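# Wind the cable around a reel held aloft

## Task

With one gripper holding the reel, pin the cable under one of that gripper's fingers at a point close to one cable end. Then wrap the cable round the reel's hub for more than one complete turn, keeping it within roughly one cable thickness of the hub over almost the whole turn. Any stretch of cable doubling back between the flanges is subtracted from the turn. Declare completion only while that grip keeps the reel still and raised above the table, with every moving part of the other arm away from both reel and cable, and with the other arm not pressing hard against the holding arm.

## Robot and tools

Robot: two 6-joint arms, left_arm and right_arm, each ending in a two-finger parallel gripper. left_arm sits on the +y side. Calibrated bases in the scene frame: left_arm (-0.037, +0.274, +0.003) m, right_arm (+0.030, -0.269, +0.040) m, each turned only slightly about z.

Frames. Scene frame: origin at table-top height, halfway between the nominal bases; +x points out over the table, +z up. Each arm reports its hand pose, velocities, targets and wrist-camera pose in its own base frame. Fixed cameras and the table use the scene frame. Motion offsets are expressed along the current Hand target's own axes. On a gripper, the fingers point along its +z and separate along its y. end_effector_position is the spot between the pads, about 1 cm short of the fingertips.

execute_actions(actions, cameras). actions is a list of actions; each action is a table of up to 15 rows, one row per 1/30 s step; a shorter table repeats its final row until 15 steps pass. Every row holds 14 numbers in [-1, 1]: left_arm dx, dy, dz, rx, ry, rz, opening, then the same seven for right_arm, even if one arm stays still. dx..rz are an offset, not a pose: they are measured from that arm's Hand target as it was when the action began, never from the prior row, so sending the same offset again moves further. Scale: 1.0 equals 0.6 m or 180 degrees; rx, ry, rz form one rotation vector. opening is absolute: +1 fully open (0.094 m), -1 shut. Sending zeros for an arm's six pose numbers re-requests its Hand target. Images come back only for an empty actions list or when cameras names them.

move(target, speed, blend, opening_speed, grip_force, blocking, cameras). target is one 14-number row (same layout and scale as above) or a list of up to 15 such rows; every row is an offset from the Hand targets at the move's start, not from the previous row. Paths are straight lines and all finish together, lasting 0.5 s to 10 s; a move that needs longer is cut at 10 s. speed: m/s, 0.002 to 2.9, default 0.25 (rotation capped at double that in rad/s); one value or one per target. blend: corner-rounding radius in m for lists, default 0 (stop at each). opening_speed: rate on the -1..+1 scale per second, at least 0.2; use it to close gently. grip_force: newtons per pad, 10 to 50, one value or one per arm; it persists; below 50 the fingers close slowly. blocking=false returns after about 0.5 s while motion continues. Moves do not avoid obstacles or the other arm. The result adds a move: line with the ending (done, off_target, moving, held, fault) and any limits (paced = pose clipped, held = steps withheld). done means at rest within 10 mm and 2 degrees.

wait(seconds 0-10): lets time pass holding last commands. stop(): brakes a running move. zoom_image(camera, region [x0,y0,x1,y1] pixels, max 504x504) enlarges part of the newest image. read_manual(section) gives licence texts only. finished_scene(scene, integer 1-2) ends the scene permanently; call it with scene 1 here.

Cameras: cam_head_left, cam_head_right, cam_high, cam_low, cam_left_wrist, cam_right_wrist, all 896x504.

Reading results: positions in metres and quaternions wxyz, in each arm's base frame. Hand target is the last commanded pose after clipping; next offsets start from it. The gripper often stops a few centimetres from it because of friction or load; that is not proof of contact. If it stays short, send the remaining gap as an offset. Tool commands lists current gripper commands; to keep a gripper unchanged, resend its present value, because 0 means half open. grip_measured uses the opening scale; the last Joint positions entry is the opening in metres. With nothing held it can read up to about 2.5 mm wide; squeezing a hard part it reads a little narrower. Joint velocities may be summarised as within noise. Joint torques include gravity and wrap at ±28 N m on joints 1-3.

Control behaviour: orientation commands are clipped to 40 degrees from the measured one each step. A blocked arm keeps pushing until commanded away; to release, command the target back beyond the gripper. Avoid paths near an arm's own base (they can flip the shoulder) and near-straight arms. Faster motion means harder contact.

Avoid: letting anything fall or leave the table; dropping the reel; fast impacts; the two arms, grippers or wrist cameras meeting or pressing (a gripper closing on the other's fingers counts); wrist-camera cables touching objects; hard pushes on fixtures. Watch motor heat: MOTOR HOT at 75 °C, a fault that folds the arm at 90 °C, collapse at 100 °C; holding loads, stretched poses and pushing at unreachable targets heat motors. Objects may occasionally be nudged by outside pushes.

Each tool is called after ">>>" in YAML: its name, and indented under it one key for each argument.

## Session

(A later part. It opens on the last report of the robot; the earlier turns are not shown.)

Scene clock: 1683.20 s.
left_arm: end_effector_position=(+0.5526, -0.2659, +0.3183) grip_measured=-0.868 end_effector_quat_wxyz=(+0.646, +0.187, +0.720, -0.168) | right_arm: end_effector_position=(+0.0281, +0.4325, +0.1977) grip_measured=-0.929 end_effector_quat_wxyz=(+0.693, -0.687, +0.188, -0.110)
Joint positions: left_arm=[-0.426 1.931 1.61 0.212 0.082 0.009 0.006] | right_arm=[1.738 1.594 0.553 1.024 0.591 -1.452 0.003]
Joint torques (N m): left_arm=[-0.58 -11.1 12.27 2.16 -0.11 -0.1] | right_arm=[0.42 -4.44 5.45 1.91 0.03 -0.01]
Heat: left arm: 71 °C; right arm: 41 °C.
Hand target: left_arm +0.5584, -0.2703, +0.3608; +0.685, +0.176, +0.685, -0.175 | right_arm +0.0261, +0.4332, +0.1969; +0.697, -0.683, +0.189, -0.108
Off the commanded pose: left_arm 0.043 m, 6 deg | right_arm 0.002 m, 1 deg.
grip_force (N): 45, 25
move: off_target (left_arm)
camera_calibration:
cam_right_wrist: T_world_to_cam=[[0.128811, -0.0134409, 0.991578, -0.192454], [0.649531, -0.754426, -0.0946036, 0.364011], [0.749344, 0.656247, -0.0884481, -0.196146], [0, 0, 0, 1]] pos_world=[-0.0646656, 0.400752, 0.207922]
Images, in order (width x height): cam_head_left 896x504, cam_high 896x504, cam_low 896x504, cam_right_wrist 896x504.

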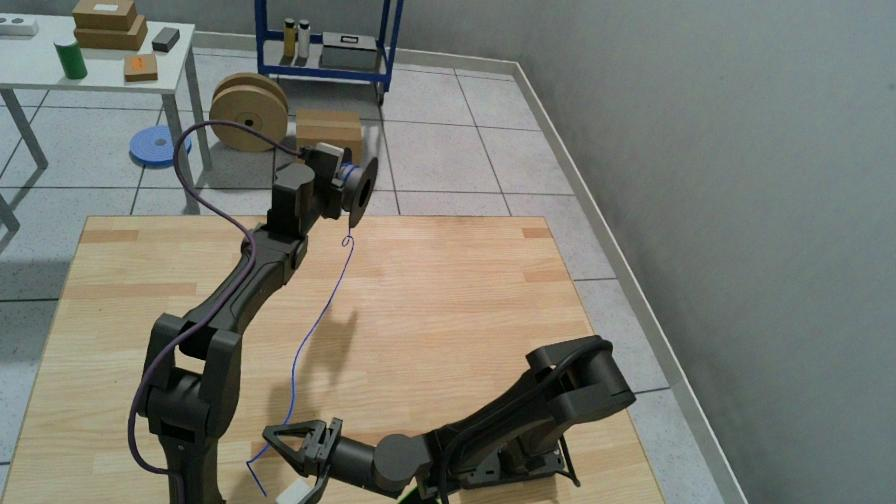

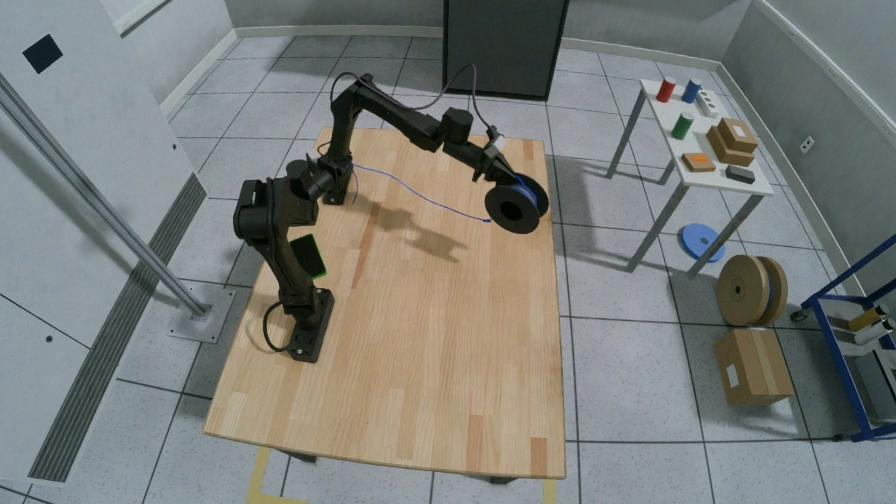

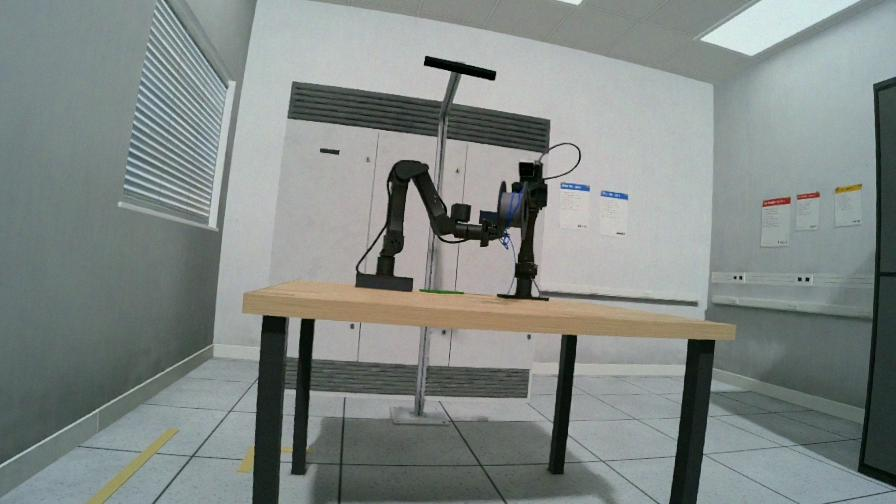

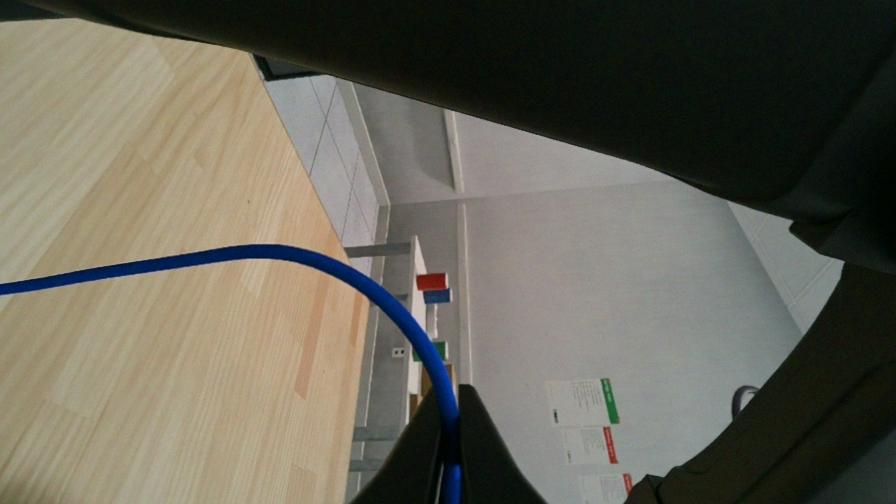

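>>> move:
  target: [0,0,0.075,0,0,0,-1,0,0,0,0,0,0,-1]
  speed: 0.12
  cameras: ["cam_high","cam_low","cam_head_left","cam_left_wrist"]

>>> zoom_image:
  camera: "cam_low"
  region: [450, 120, 620, 320]

>>> zoom_image:
  camera: "cam_head_left"
  region: [240, 130, 440, 430]

Scene clock: 1687.40 s.
left_arm: end_effector_position=(+0.5929, -0.2877, +0.3165) grip_measured=-0.868 end_effector_quat_wxyz=(+0.645, +0.188, +0.722, -0.168) | right_arm: end_effector_position=(+0.0286, +0.4323, +0.1977) grip_measured=-0.929 end_effector_quat_wxyz=(+0.693, -0.687, +0.189, -0.111)
Joint positions: left_arm=[-0.433 2.121 1.885 0.123 0.075 0.009 0.006] | right_arm=[1.738 1.594 0.553 1.024 0.594 -1.452 0.003]
Joint torques (N m): left_arm=[-0.64 -12.82 12.31 2.2 -0.12 -0.11] | right_arm=[0.61 -4.51 5.45 1.89 -0.03 -0.01]
Heat: left arm: 71 °C; right arm: 41 °C.
Hand target: left_arm +0.5978, -0.2919, +0.3610; +0.685, +0.176, +0.685, -0.175 | right_arm +0.0262, +0.4332, +0.1969; +0.697, -0.683, +0.189, -0.108
Off the commanded pose: left_arm 0.045 m, 6 deg | right_arm 0.003 m, 1 deg.
grip_force (N): 45, 25
move: off_target (left_arm)
camera_calibration:
cam_left_wrist: T_world_to_cam=[[-0.467091, -0.884158, -0.00949781, 0.0252639], [-0.456861, 0.250523, -0.853532, 0.648399], [0.757037, -0.394338, -0.520954, -0.30323], [0, 0, 0, 1]] pos_world=[0.537585, -0.259677, 0.3957]
Images, in order (width x height): cam_head_left 896x504, cam_high 896x504, cam_low 896x504, cam_left_wrist 896x504.

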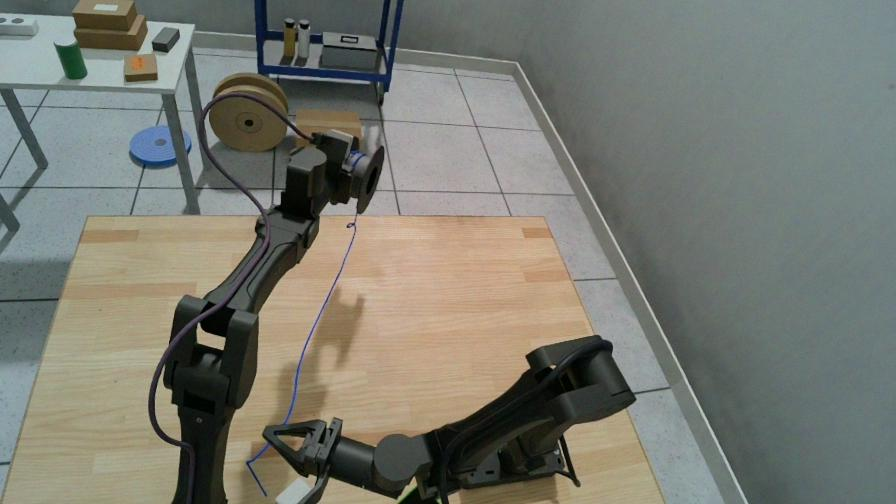

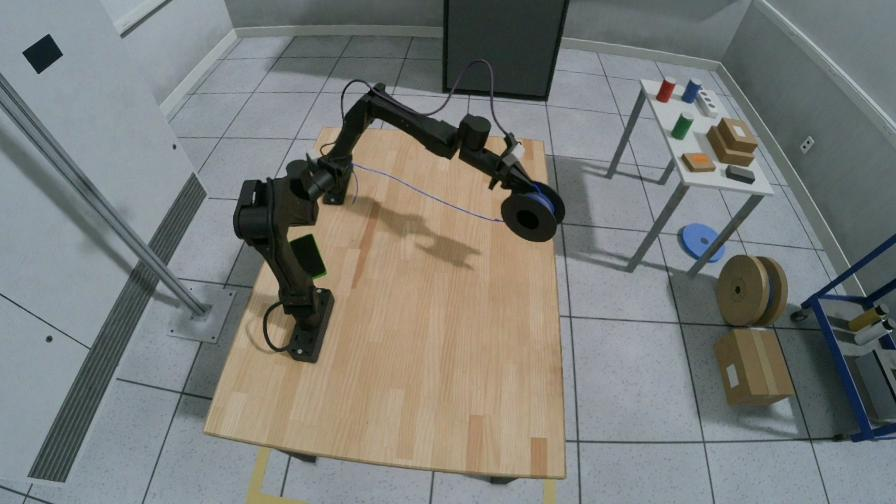

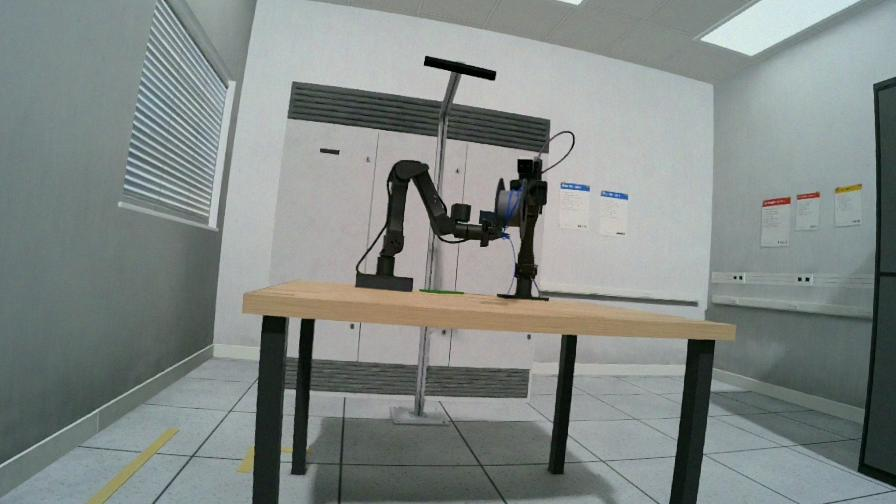

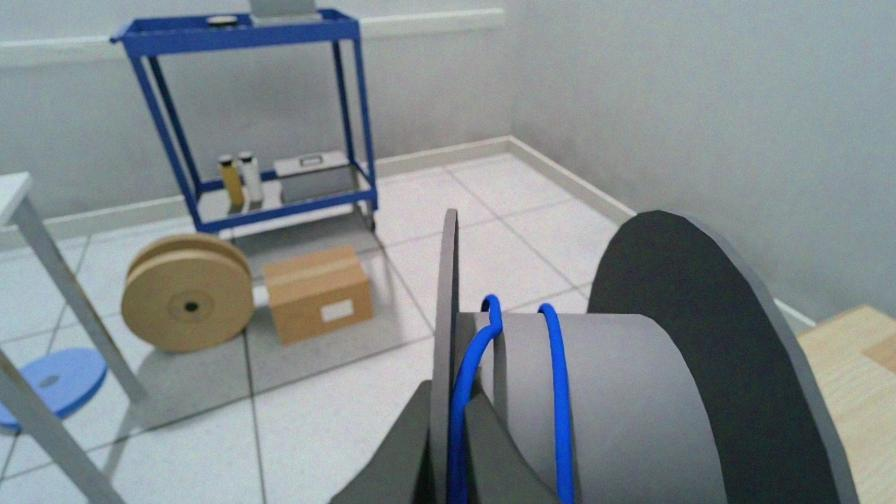

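Scaled by 2.520 from the camera's 896x504 image, which has a finer 1280x720 frame.

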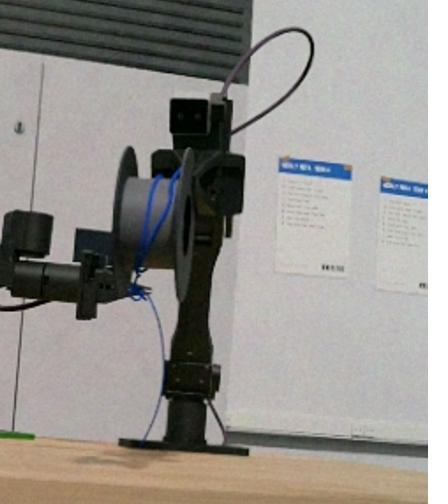

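Scaled by 1.680 from the camera's 896x504 image, which has a finer 1280x720 frame.

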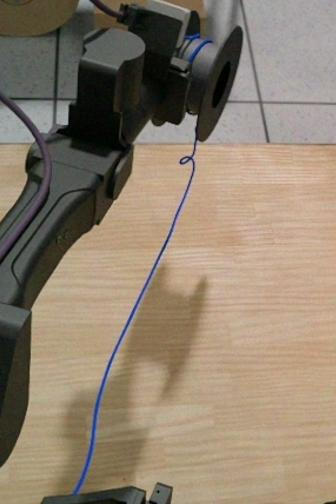

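>>> move:
  target:
    - [0,0,0,0,0,0,-1,0,0,0,0,0,0,-0.86]
    - [0,0,0,0,0,0,-1,0.33,0.01,0.055,0,0,0,-0.86]
  speed: 0.15
  cameras: ["cam_high","cam_low","cam_head_left","cam_right_wrist"]

>>> zoom_image:
  camera: "cam_low"
  region: [450, 120, 620, 320]

>>> zoom_image:
  camera: "cam_head_left"
  region: [240, 130, 440, 430]

Scene clock: 1704.67 s.
left_arm: end_effector_position=(+0.5930, -0.2873, +0.3162) grip_measured=-0.868 end_effector_quat_wxyz=(+0.645, +0.187, +0.722, -0.167) | right_arm: end_effector_position=(+0.2168, +0.3759, +0.1599) grip_measured=-0.861 end_effector_quat_wxyz=(+0.685, -0.692, +0.198, -0.113)
Joint positions: left_arm=[-0.433 2.121 1.885 0.122 0.073 0.009 0.006] | right_arm=[0.986 1.678 0.437 1.206 -0.144 -1.461 0.007]
Joint torques (N m): left_arm=[-0.57 -12.86 12.25 2.21 -0.1 -0.1] | right_arm=[-0.29 -4.63 6.71 1.97 -0.25 0.06]
Heat: left arm: 69 °C; right arm: 40 °C.
Hand target: left_arm +0.5979, -0.2918, +0.3609; +0.685, +0.176, +0.685, -0.175 | right_arm +0.2183, +0.3826, +0.1681; +0.697, -0.683, +0.189, -0.108
Off the commanded pose: left_arm 0.045 m, 7 deg | right_arm 0.011 m, 2 deg.
grip_force (N): 45, 25
move: off_target (left_arm, right_arm)
camera_calibration:
cam_right_wrist: T_world_to_cam=[[0.142893, 0.000456786, 0.989738, -0.187966], [0.635455, -0.76671, -0.0913897, 0.202309], [0.758801, 0.641993, -0.109848, -0.297039], [0, 0, 0, 1]] pos_world=[0.123694, 0.345895, 0.171897]
Images, in order (width x height): cam_head_left 896x504, cam_high 896x504, cam_low 896x504, cam_right_wrist 896x504.

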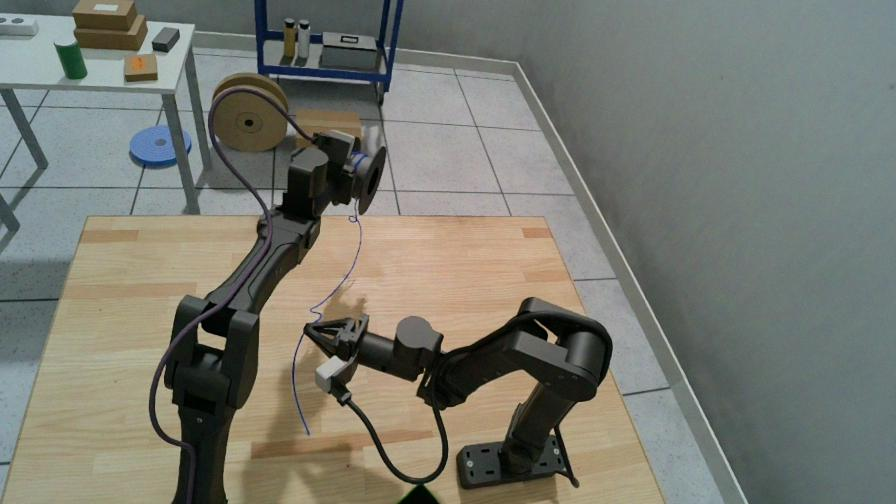

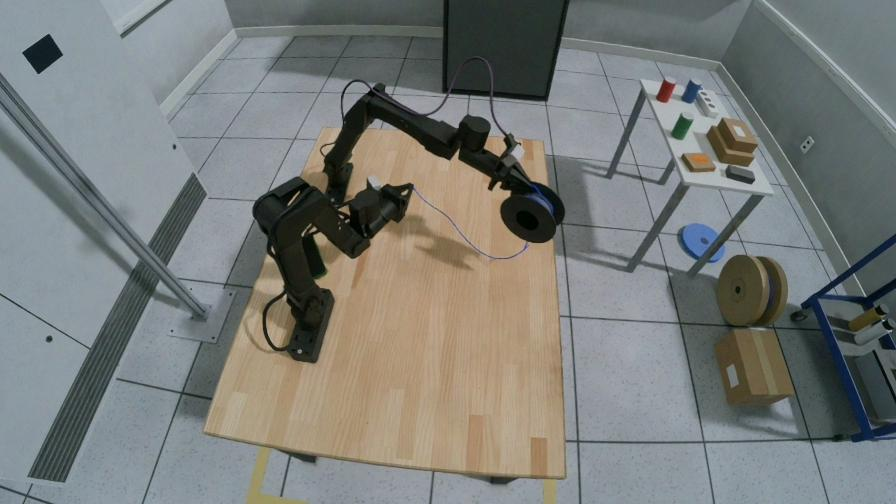

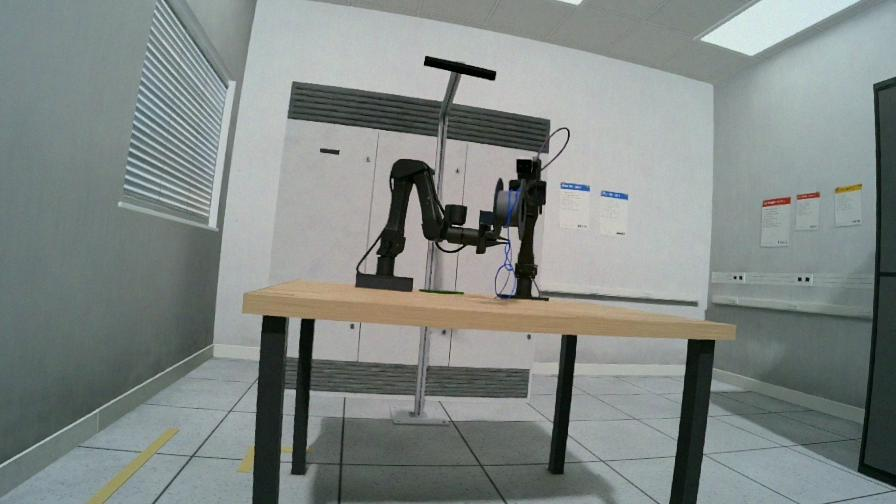

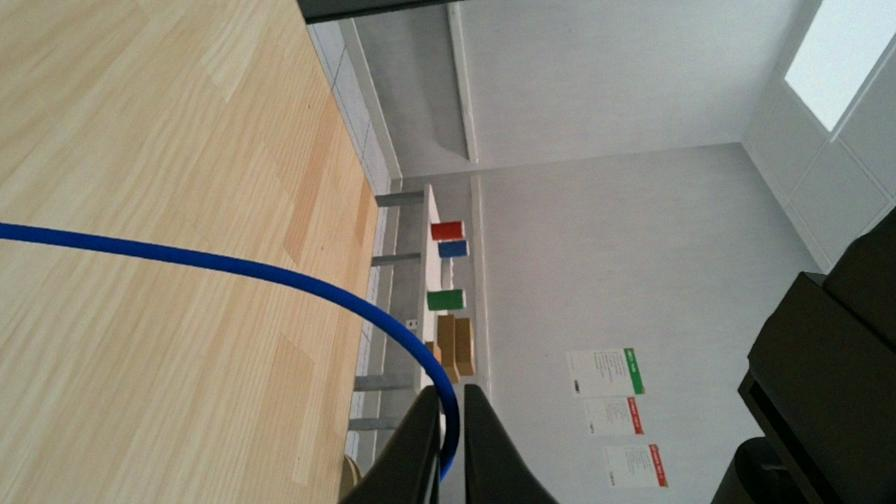

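Scaled by 2.520 from the camera's 896x504 image, which has a finer 1280x720 frame.

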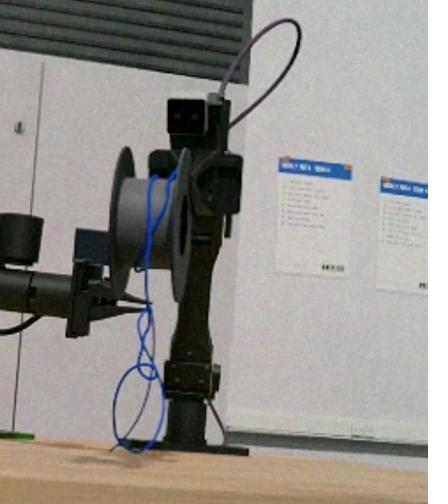

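Scaled by 1.680 from the camera's 896x504 image, which has a finer 1280x720 frame.

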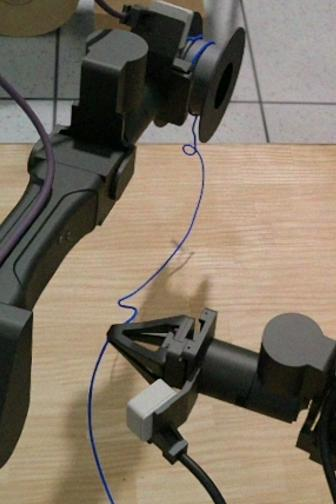

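>>> move:
  target:
    - [0,0,0,0,0,0,-1,0.05,0.19,0,0,0,0,-0.86]
    - [0,0,0,0,0,0,-1,0.05,0.19,0,0,0,0,-0.2]
    - [0,0,0,0,0,0,-1,0.05,0.19,-0.2,0,0,0,-0.2]
  speed: 0.2
  cameras: ["cam_high","cam_low","cam_head_left","cam_head_right"]

Scene clock: 1713.53 s.
left_arm: end_effector_position=(+0.5930, -0.2873, +0.3162) grip_measured=-0.868 end_effector_quat_wxyz=(+0.645, +0.187, +0.722, -0.167) | right_arm: end_effector_position=(+0.1743, +0.2553, +0.0129) grip_measured=-0.201 end_effector_quat_wxyz=(-0.548, +0.803, -0.229, +0.047)
Joint positions: left_arm=[-0.433 2.121 1.885 0.122 0.073 0.009 0.006] | right_arm=[0.711 1.923 0.027 1.442 -0.452 -1.589 0.038]
Joint torques (N m): left_arm=[-0.57 -12.88 12.25 2.21 -0.1 -0.11] | right_arm=[-0.64 -6.41 1.72 3.2 -0.5 0.04]
Heat: left arm: 69 °C; right arm: 43 °C.
Hand target: left_arm +0.5979, -0.2918, +0.3609; +0.685, +0.176, +0.685, -0.175 | right_arm +0.1839, +0.2659, +0.0518; -0.697, +0.683, -0.189, +0.108
Off the commanded pose: left_arm 0.045 m, 7 deg | right_arm 0.042 m, 24 deg.
joint sent to its limit (right arm) — joint 4 (wrist pitch), upper limit. The joint targets are off in orientation, not in position.
grip_force (N): 45, 25
move: off_target (left_arm, right_arm); target 2's new opening was sent with right_arm's hand 0.032 m and 15 deg from that target
Images, in order (width x height): cam_head_left 896x504, cam_head_right 896x504, cam_high 896x504, cam_low 896x504.

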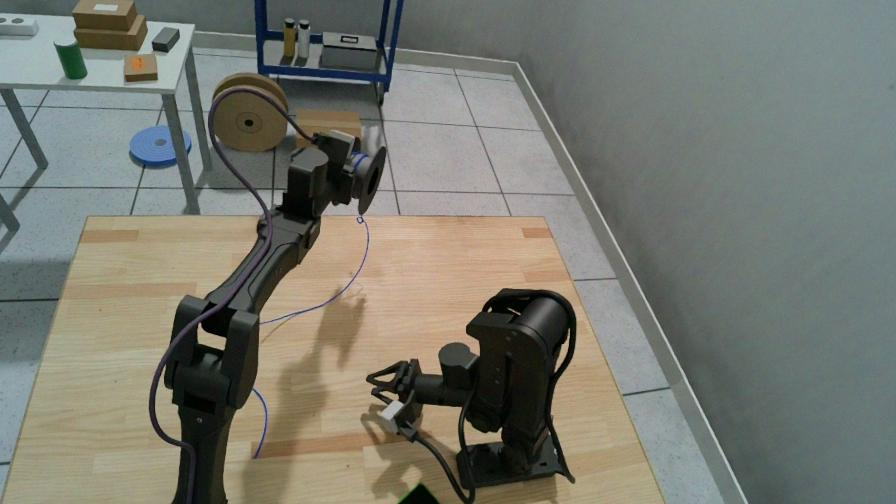

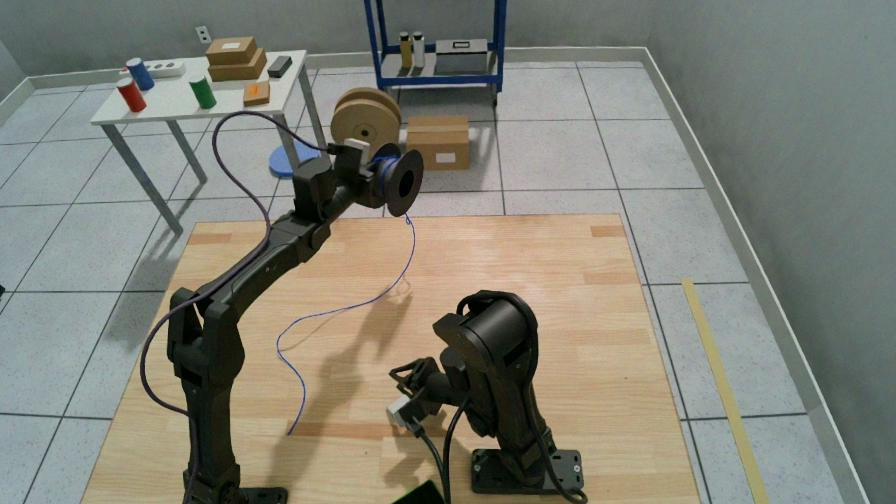

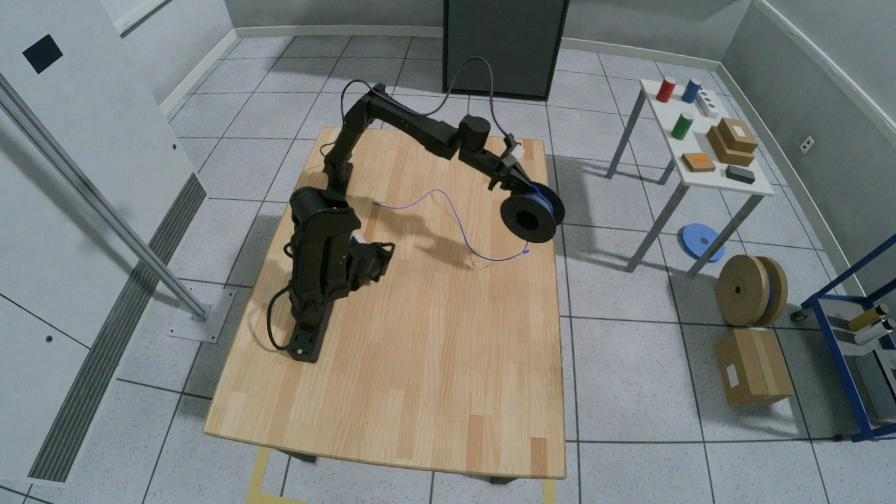

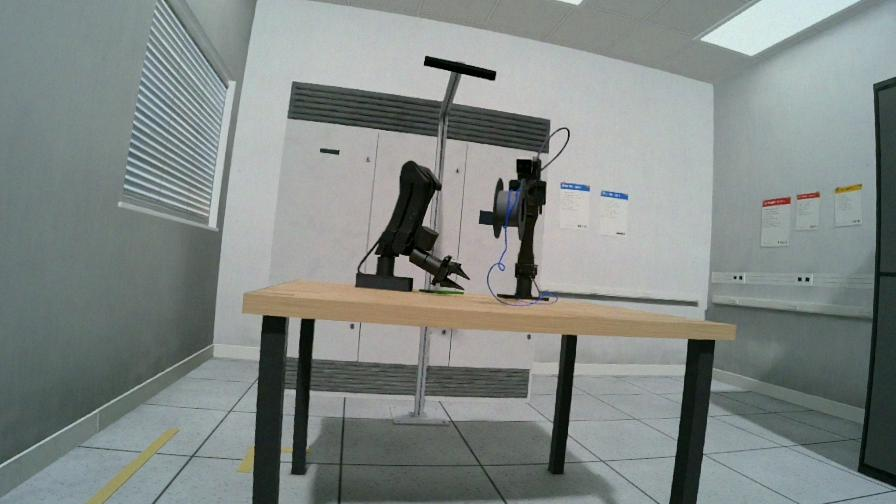

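>>> move:
  target:
    - [0,0,0,0,0,0,-1,0.202,-0.075,0.248,-0.397,0.159,0.0733,0.1]
    - [0,0,0,0,0,0,-1,0.215,-0.007,0.314,-0.397,0.159,0.0733,0.1]
  speed: 0.3
  blend: [0.02,0]
  cameras: ["cam_high","cam_head_left","cam_right_wrist"]

Scene clock: 1729.10 s.
left_arm: end_effector_position=(+0.5930, -0.2873, +0.3162) grip_measured=-0.868 end_effector_quat_wxyz=(+0.645, +0.187, +0.722, -0.167) | right_arm: end_effector_position=(+0.3281, +0.3379, +0.0825) grip_measured=+0.099 end_effector_quat_wxyz=(-0.287, +0.876, -0.378, +0.082)
Joint positions: left_arm=[-0.433 2.121 1.885 0.122 0.073 0.009 0.006] | right_arm=[0.774 1.844 1.263 -0.386 -0.063 -1.532 0.052]
Joint torques (N m): left_arm=[-0.57 -12.86 12.25 2.21 -0.1 -0.1] | right_arm=[-0.03 -9.65 5.96 1.06 -0.09 -0.01]
Heat: left arm: 69 °C; right arm: 49 °C.
Hand target: left_arm +0.5979, -0.2918, +0.3609; +0.685, +0.176, +0.685, -0.175 | right_arm +0.3270, +0.3378, +0.0859; -0.291, +0.876, -0.377, +0.082 (not the last commanded pose)
Off the commanded pose: left_arm 0.045 m, 7 deg | right_arm 0.081 m, 21 deg.
grip_force (N): 45, 25
move: held (right_arm; a check stopped the path), off_target (left_arm); path passed 0 of 2 targets; limits=held
pose unreachable (right arm): on one or more control steps of this call, first in action 0 (counted from 0), this arm could not follow its commanded pose, so it was not sent that pose on those steps. It may still have moved: this result reports where it is.
cause: moving toward the commanded pose would bring a part of the arm too close to another arm (this arm's wrist (the part past joint 4) and the left arm's wrist (the part past joint 4), 20 mm apart when this arm was first held).
camera_calibration:
cam_right_wrist: T_world_to_cam=[[0.635476, 0.550095, 0.541817, -0.437639], [0.483601, -0.830603, 0.276096, 0.136535], [0.601913, 0.0865709, -0.793855, -0.0699853], [0, 0, 0, 1]] pos_world=[0.254206, 0.360208, 0.143865]
Images, in order (width x height): cam_head_left 896x504, cam_high 896x504, cam_right_wrist 896x504.

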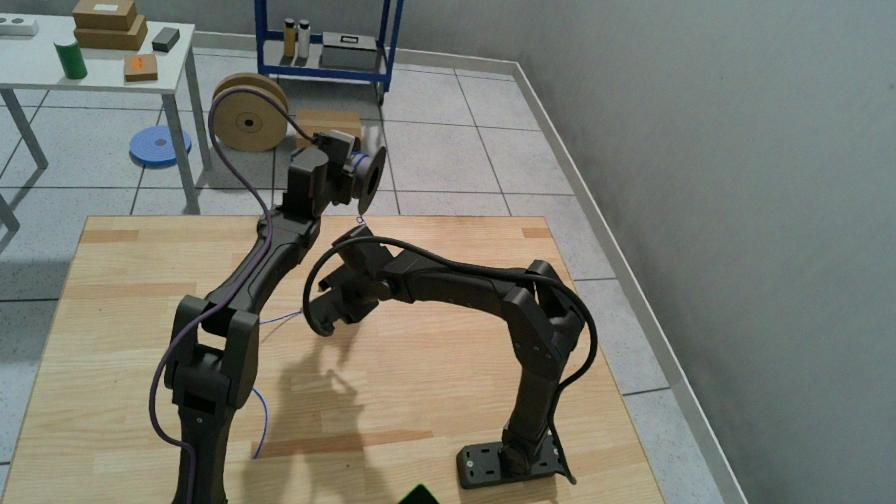

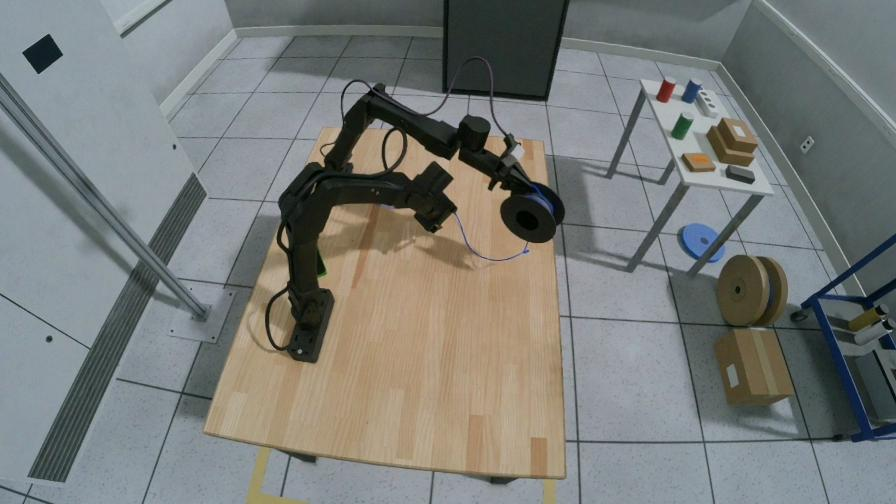

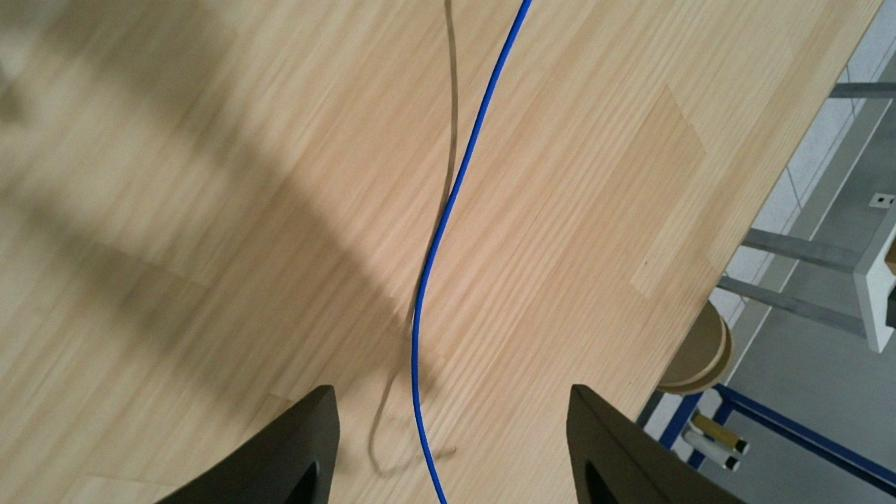

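>>> move:
  target:
    - [0,0,0,0,0,0,-1,0.052,-0.024,0.135,0,0,0,0.1]
    - [0,0,0,0,0,0,-1,0.06,0.032,0.223,0,0,0,0.1]
  speed: 0.15
  cameras: ["cam_high","cam_head_left","cam_right_wrist"]

Scene clock: 1744.30 s.
left_arm: end_effector_position=(+0.5930, -0.2873, +0.3162) grip_measured=-0.868 end_effector_quat_wxyz=(+0.645, +0.187, +0.722, -0.167) | right_arm: end_effector_position=(+0.3962, +0.3662, -0.0126) grip_measured=+0.099 end_effector_quat_wxyz=(-0.308, +0.869, -0.375, +0.100)
Joint positions: left_arm=[-0.433 2.121 1.885 0.122 0.073 0.009 0.006] | right_arm=[0.717 2.219 1.376 -0.072 -0.081 -1.583 0.052]
Joint torques (N m): left_arm=[-0.57 -12.88 12.25 2.21 -0.1 -0.11] | right_arm=[-0.32 -7.91 4.86 1.18 -0.3 -0.02]
Heat: left arm: 69 °C; right arm: 43 °C.
Hand target: left_arm +0.5979, -0.2918, +0.3609; +0.685, +0.176, +0.685, -0.175 | right_arm +0.3889, +0.3618, -0.0371; -0.291, +0.876, -0.377, +0.082
Off the commanded pose: left_arm 0.045 m, 7 deg | right_arm 0.026 m, 3 deg.
grip_force (N): 45, 25
move: off_target (left_arm, right_arm)
camera_calibration:
cam_right_wrist: T_world_to_cam=[[0.61009, 0.531807, 0.587342, -0.427646], [0.464826, -0.840547, 0.278242, 0.164418], [0.641659, 0.103259, -0.760007, -0.210373], [0, 0, 0, 1]] pos_world=[0.319465, 0.387349, 0.045542]
Images, in order (width x height): cam_head_left 896x504, cam_high 896x504, cam_right_wrist 896x504.

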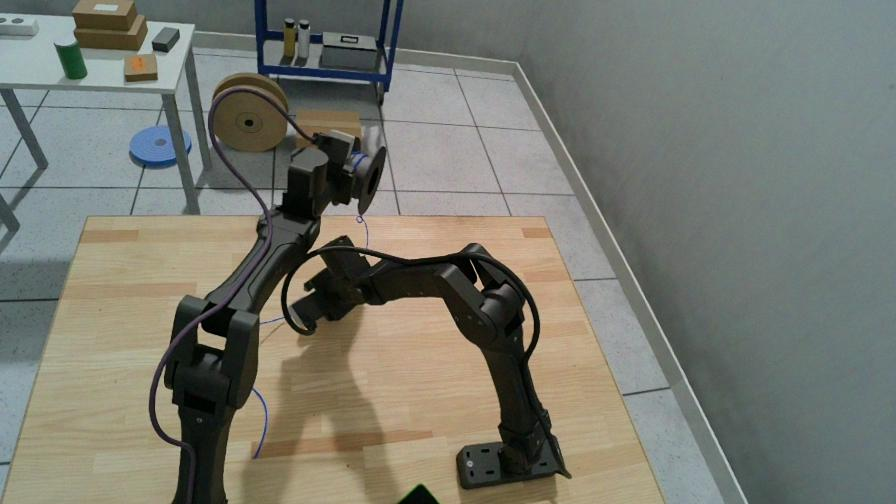

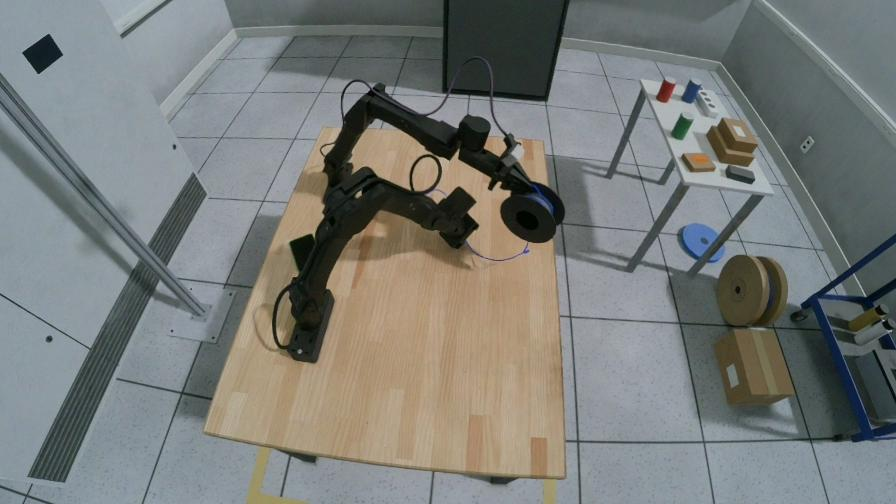

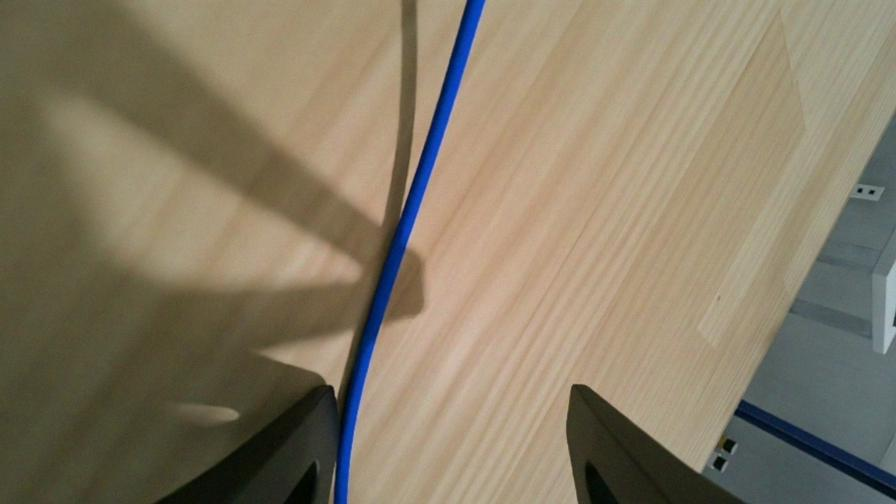

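>>> move:
  target: [0,0,0,0,0,0,-1,0.003,0.036,0.019,0,0,0,0.1]
  speed: 0.1
  cameras: ["cam_right_wrist"]

Scene clock: 1748.50 s.
left_arm: end_effector_position=(+0.5930, -0.2873, +0.3162) grip_measured=-0.868 end_effector_quat_wxyz=(+0.645, +0.187, +0.722, -0.167) | right_arm: end_effector_position=(+0.4003, +0.3704, -0.0126) grip_measured=+0.099 end_effector_quat_wxyz=(-0.342, +0.857, -0.367, +0.115)
Joint positions: left_arm=[-0.433 2.121 1.885 0.122 0.073 0.009 0.006] | right_arm=[0.717 2.219 1.313 0.069 -0.084 -1.583 0.052]
Joint torques (N m): left_arm=[-0.57 -12.86 12.26 2.21 -0.1 -0.11] | right_arm=[-0.59 -6.79 3.77 0.7 -0.28 0.01]
Heat: left arm: 69 °C; right arm: 42 °C.
Hand target: left_arm +0.5979, -0.2918, +0.3609; +0.685, +0.176, +0.685, -0.175 | right_arm +0.3811, +0.3539, -0.0589; -0.291, +0.876, -0.377, +0.082
Off the commanded pose: left_arm 0.045 m, 7 deg | right_arm 0.053 m, 7 deg.
grip_force (N): 45, 25
move: off_target (left_arm, right_arm)
camera_calibration:
cam_right_wrist: T_world_to_cam=[[0.573212, 0.499768, 0.649353, -0.404985], [0.450931, -0.854072, 0.259273, 0.176424], [0.684171, 0.144195, -0.714925, -0.245014], [0, 0, 0, 1]] pos_world=[0.320219, 0.388407, 0.0420698]
Images, in order (width x height): cam_right_wrist 896x504.

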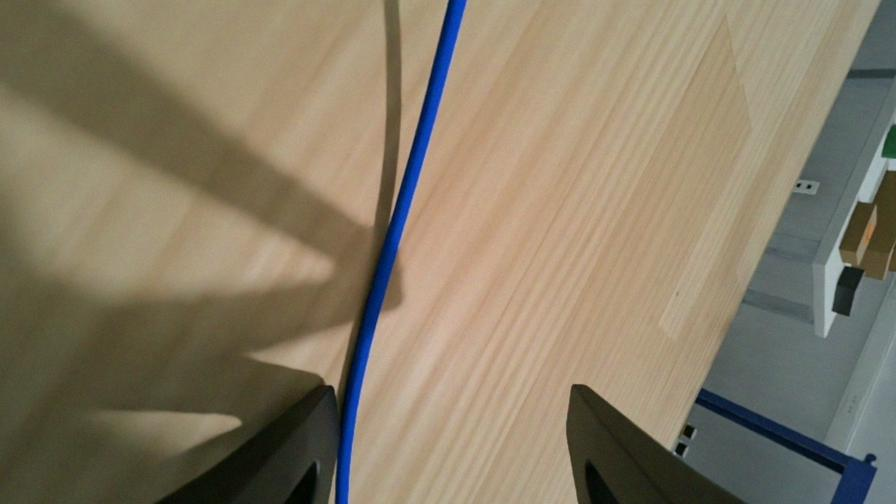

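>>> move:
  target: [0,0,0,0,0,0,-1,-0.007,-0.04,-0.018,-0.139,0,0,0.1]
  speed: 0.1
  cameras: ["cam_right_wrist","cam_head_left"]

Scene clock: 1758.30 s.
left_arm: end_effector_position=(+0.5934, -0.2867, +0.3162) grip_measured=-0.868 end_effector_quat_wxyz=(+0.645, +0.186, +0.723, -0.166) | right_arm: end_effector_position=(+0.3953, +0.3650, -0.0238) grip_measured=+0.099 end_effector_quat_wxyz=(-0.111, +0.914, -0.390, +0.009)
Joint positions: left_arm=[-0.432 2.121 1.885 0.122 0.07 0.009 0.006] | right_arm=[0.717 2.544 2.119 -0.937 -0.079 -1.609 0.052]
Joint torques (N m): left_arm=[-0.59 -12.86 12.25 2.21 -0.07 -0.1] | right_arm=[0.54 -10.51 7.8 0.1 -0.15 -0.05]
Heat: left arm: 69 °C; right arm: 41 °C.
Hand target: left_arm +0.5979, -0.2918, +0.3609; +0.685, +0.176, +0.685, -0.175 | right_arm +0.3890, +0.3651, -0.0361; -0.094, +0.918, -0.386, -0.002
Off the commanded pose: left_arm 0.045 m, 7 deg | right_arm 0.014 m, 2 deg.
grip_force (N): 45, 25
move: off_target (left_arm, right_arm)
camera_calibration:
cam_right_wrist: T_world_to_cam=[[0.723653, 0.665522, 0.182775, -0.523137], [0.586841, -0.732729, 0.344565, 0.0809667], [0.363241, -0.142085, -0.920798, -0.0223016], [0, 0, 0, 1]] pos_world=[0.339156, 0.404317, 0.047183]
Images, in order (width x height): cam_head_left 896x504, cam_right_wrist 896x504.

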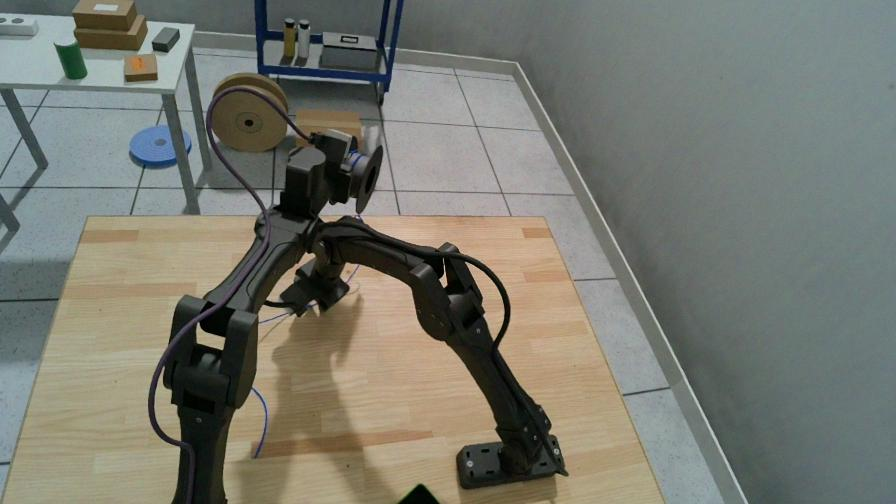

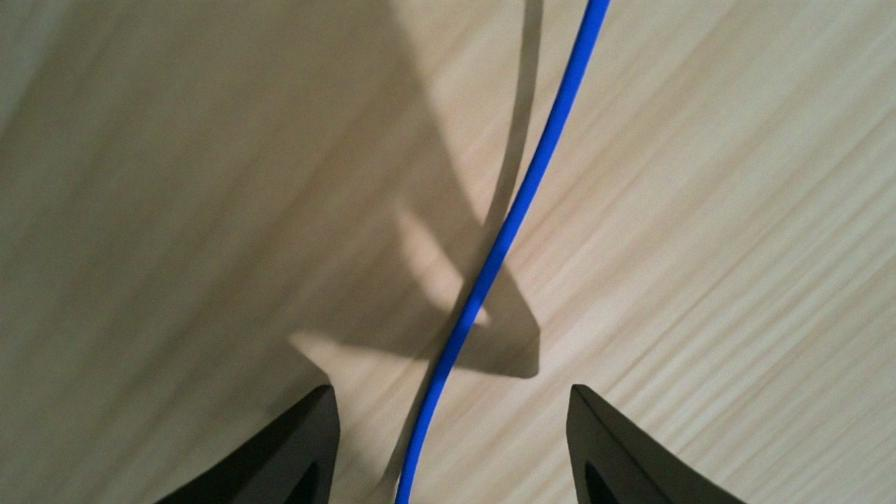

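>>> move:
  target:
    - [0,0,0,0,0,0,-1,0,0,0.018,0,0,0,0.1]
    - [0,0,0,0,0,0,-1,0,0,0.018,0,0,0,-1]
  speed: 0.1
  cameras: ["cam_right_wrist","cam_head_left"]

Scene clock: 1764.50 s.
left_arm: end_effector_position=(+0.5934, -0.2867, +0.3162) grip_measured=-0.868 end_effector_quat_wxyz=(+0.645, +0.186, +0.723, -0.166) | right_arm: end_effector_position=(+0.3952, +0.3638, -0.0282) grip_measured=-0.936 end_effector_quat_wxyz=(-0.106, +0.914, -0.391, +0.010)
Joint positions: left_arm=[-0.432 2.121 1.885 0.122 0.07 0.009 0.006] | right_arm=[0.717 2.554 2.122 -0.938 -0.075 -1.609 0.003]
Joint torques (N m): left_arm=[-0.59 -12.86 12.25 2.21 -0.07 -0.1] | right_arm=[0.55 -9.5 7.21 0.35 -0.17 -0.02]
Heat: left arm: 69 °C; right arm: 40 °C.
Hand target: left_arm +0.5979, -0.2918, +0.3609; +0.685, +0.176, +0.685, -0.175 | right_arm +0.3897, +0.3670, -0.0467; -0.094, +0.918, -0.386, -0.002
Off the commanded pose: left_arm 0.045 m, 7 deg | right_arm 0.020 m, 2 deg.
grip_force (N): 45, 25
move: off_target (left_arm, right_arm); target 2's new opening was sent with right_arm's hand 0.023 m and 2 deg from that target
camera_calibration:
cam_right_wrist: T_world_to_cam=[[0.724851, 0.666454, 0.174441, -0.522481], [0.587329, -0.730175, 0.349128, 0.0806533], [0.36005, -0.150611, -0.920695, -0.022264], [0, 0, 0, 1]] pos_world=[0.339367, 0.403747, 0.0424857]
Images, in order (width x height): cam_head_left 896x504, cam_right_wrist 896x504.

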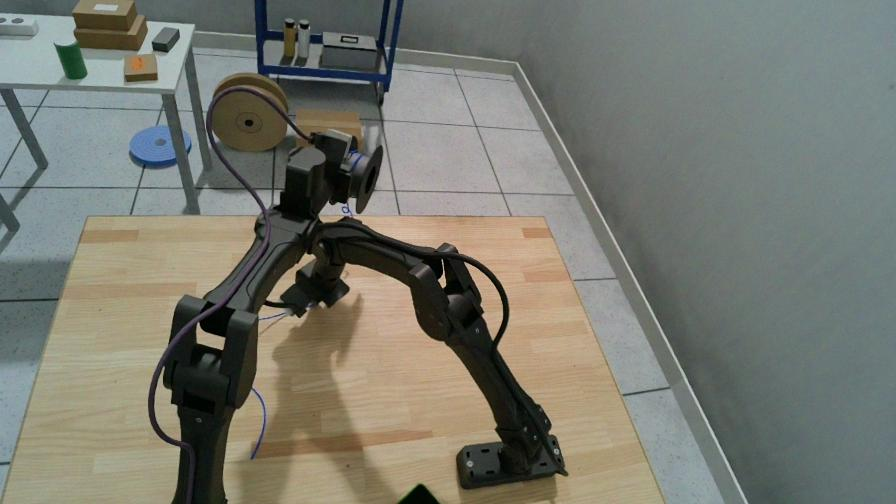

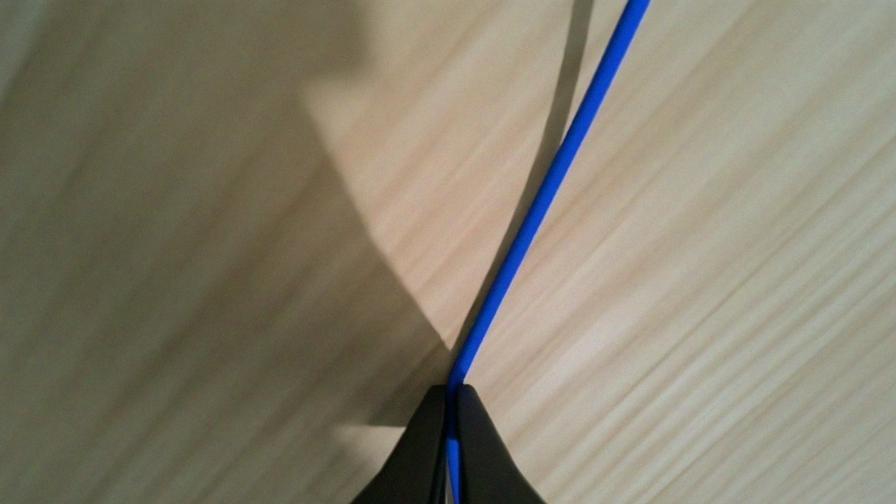

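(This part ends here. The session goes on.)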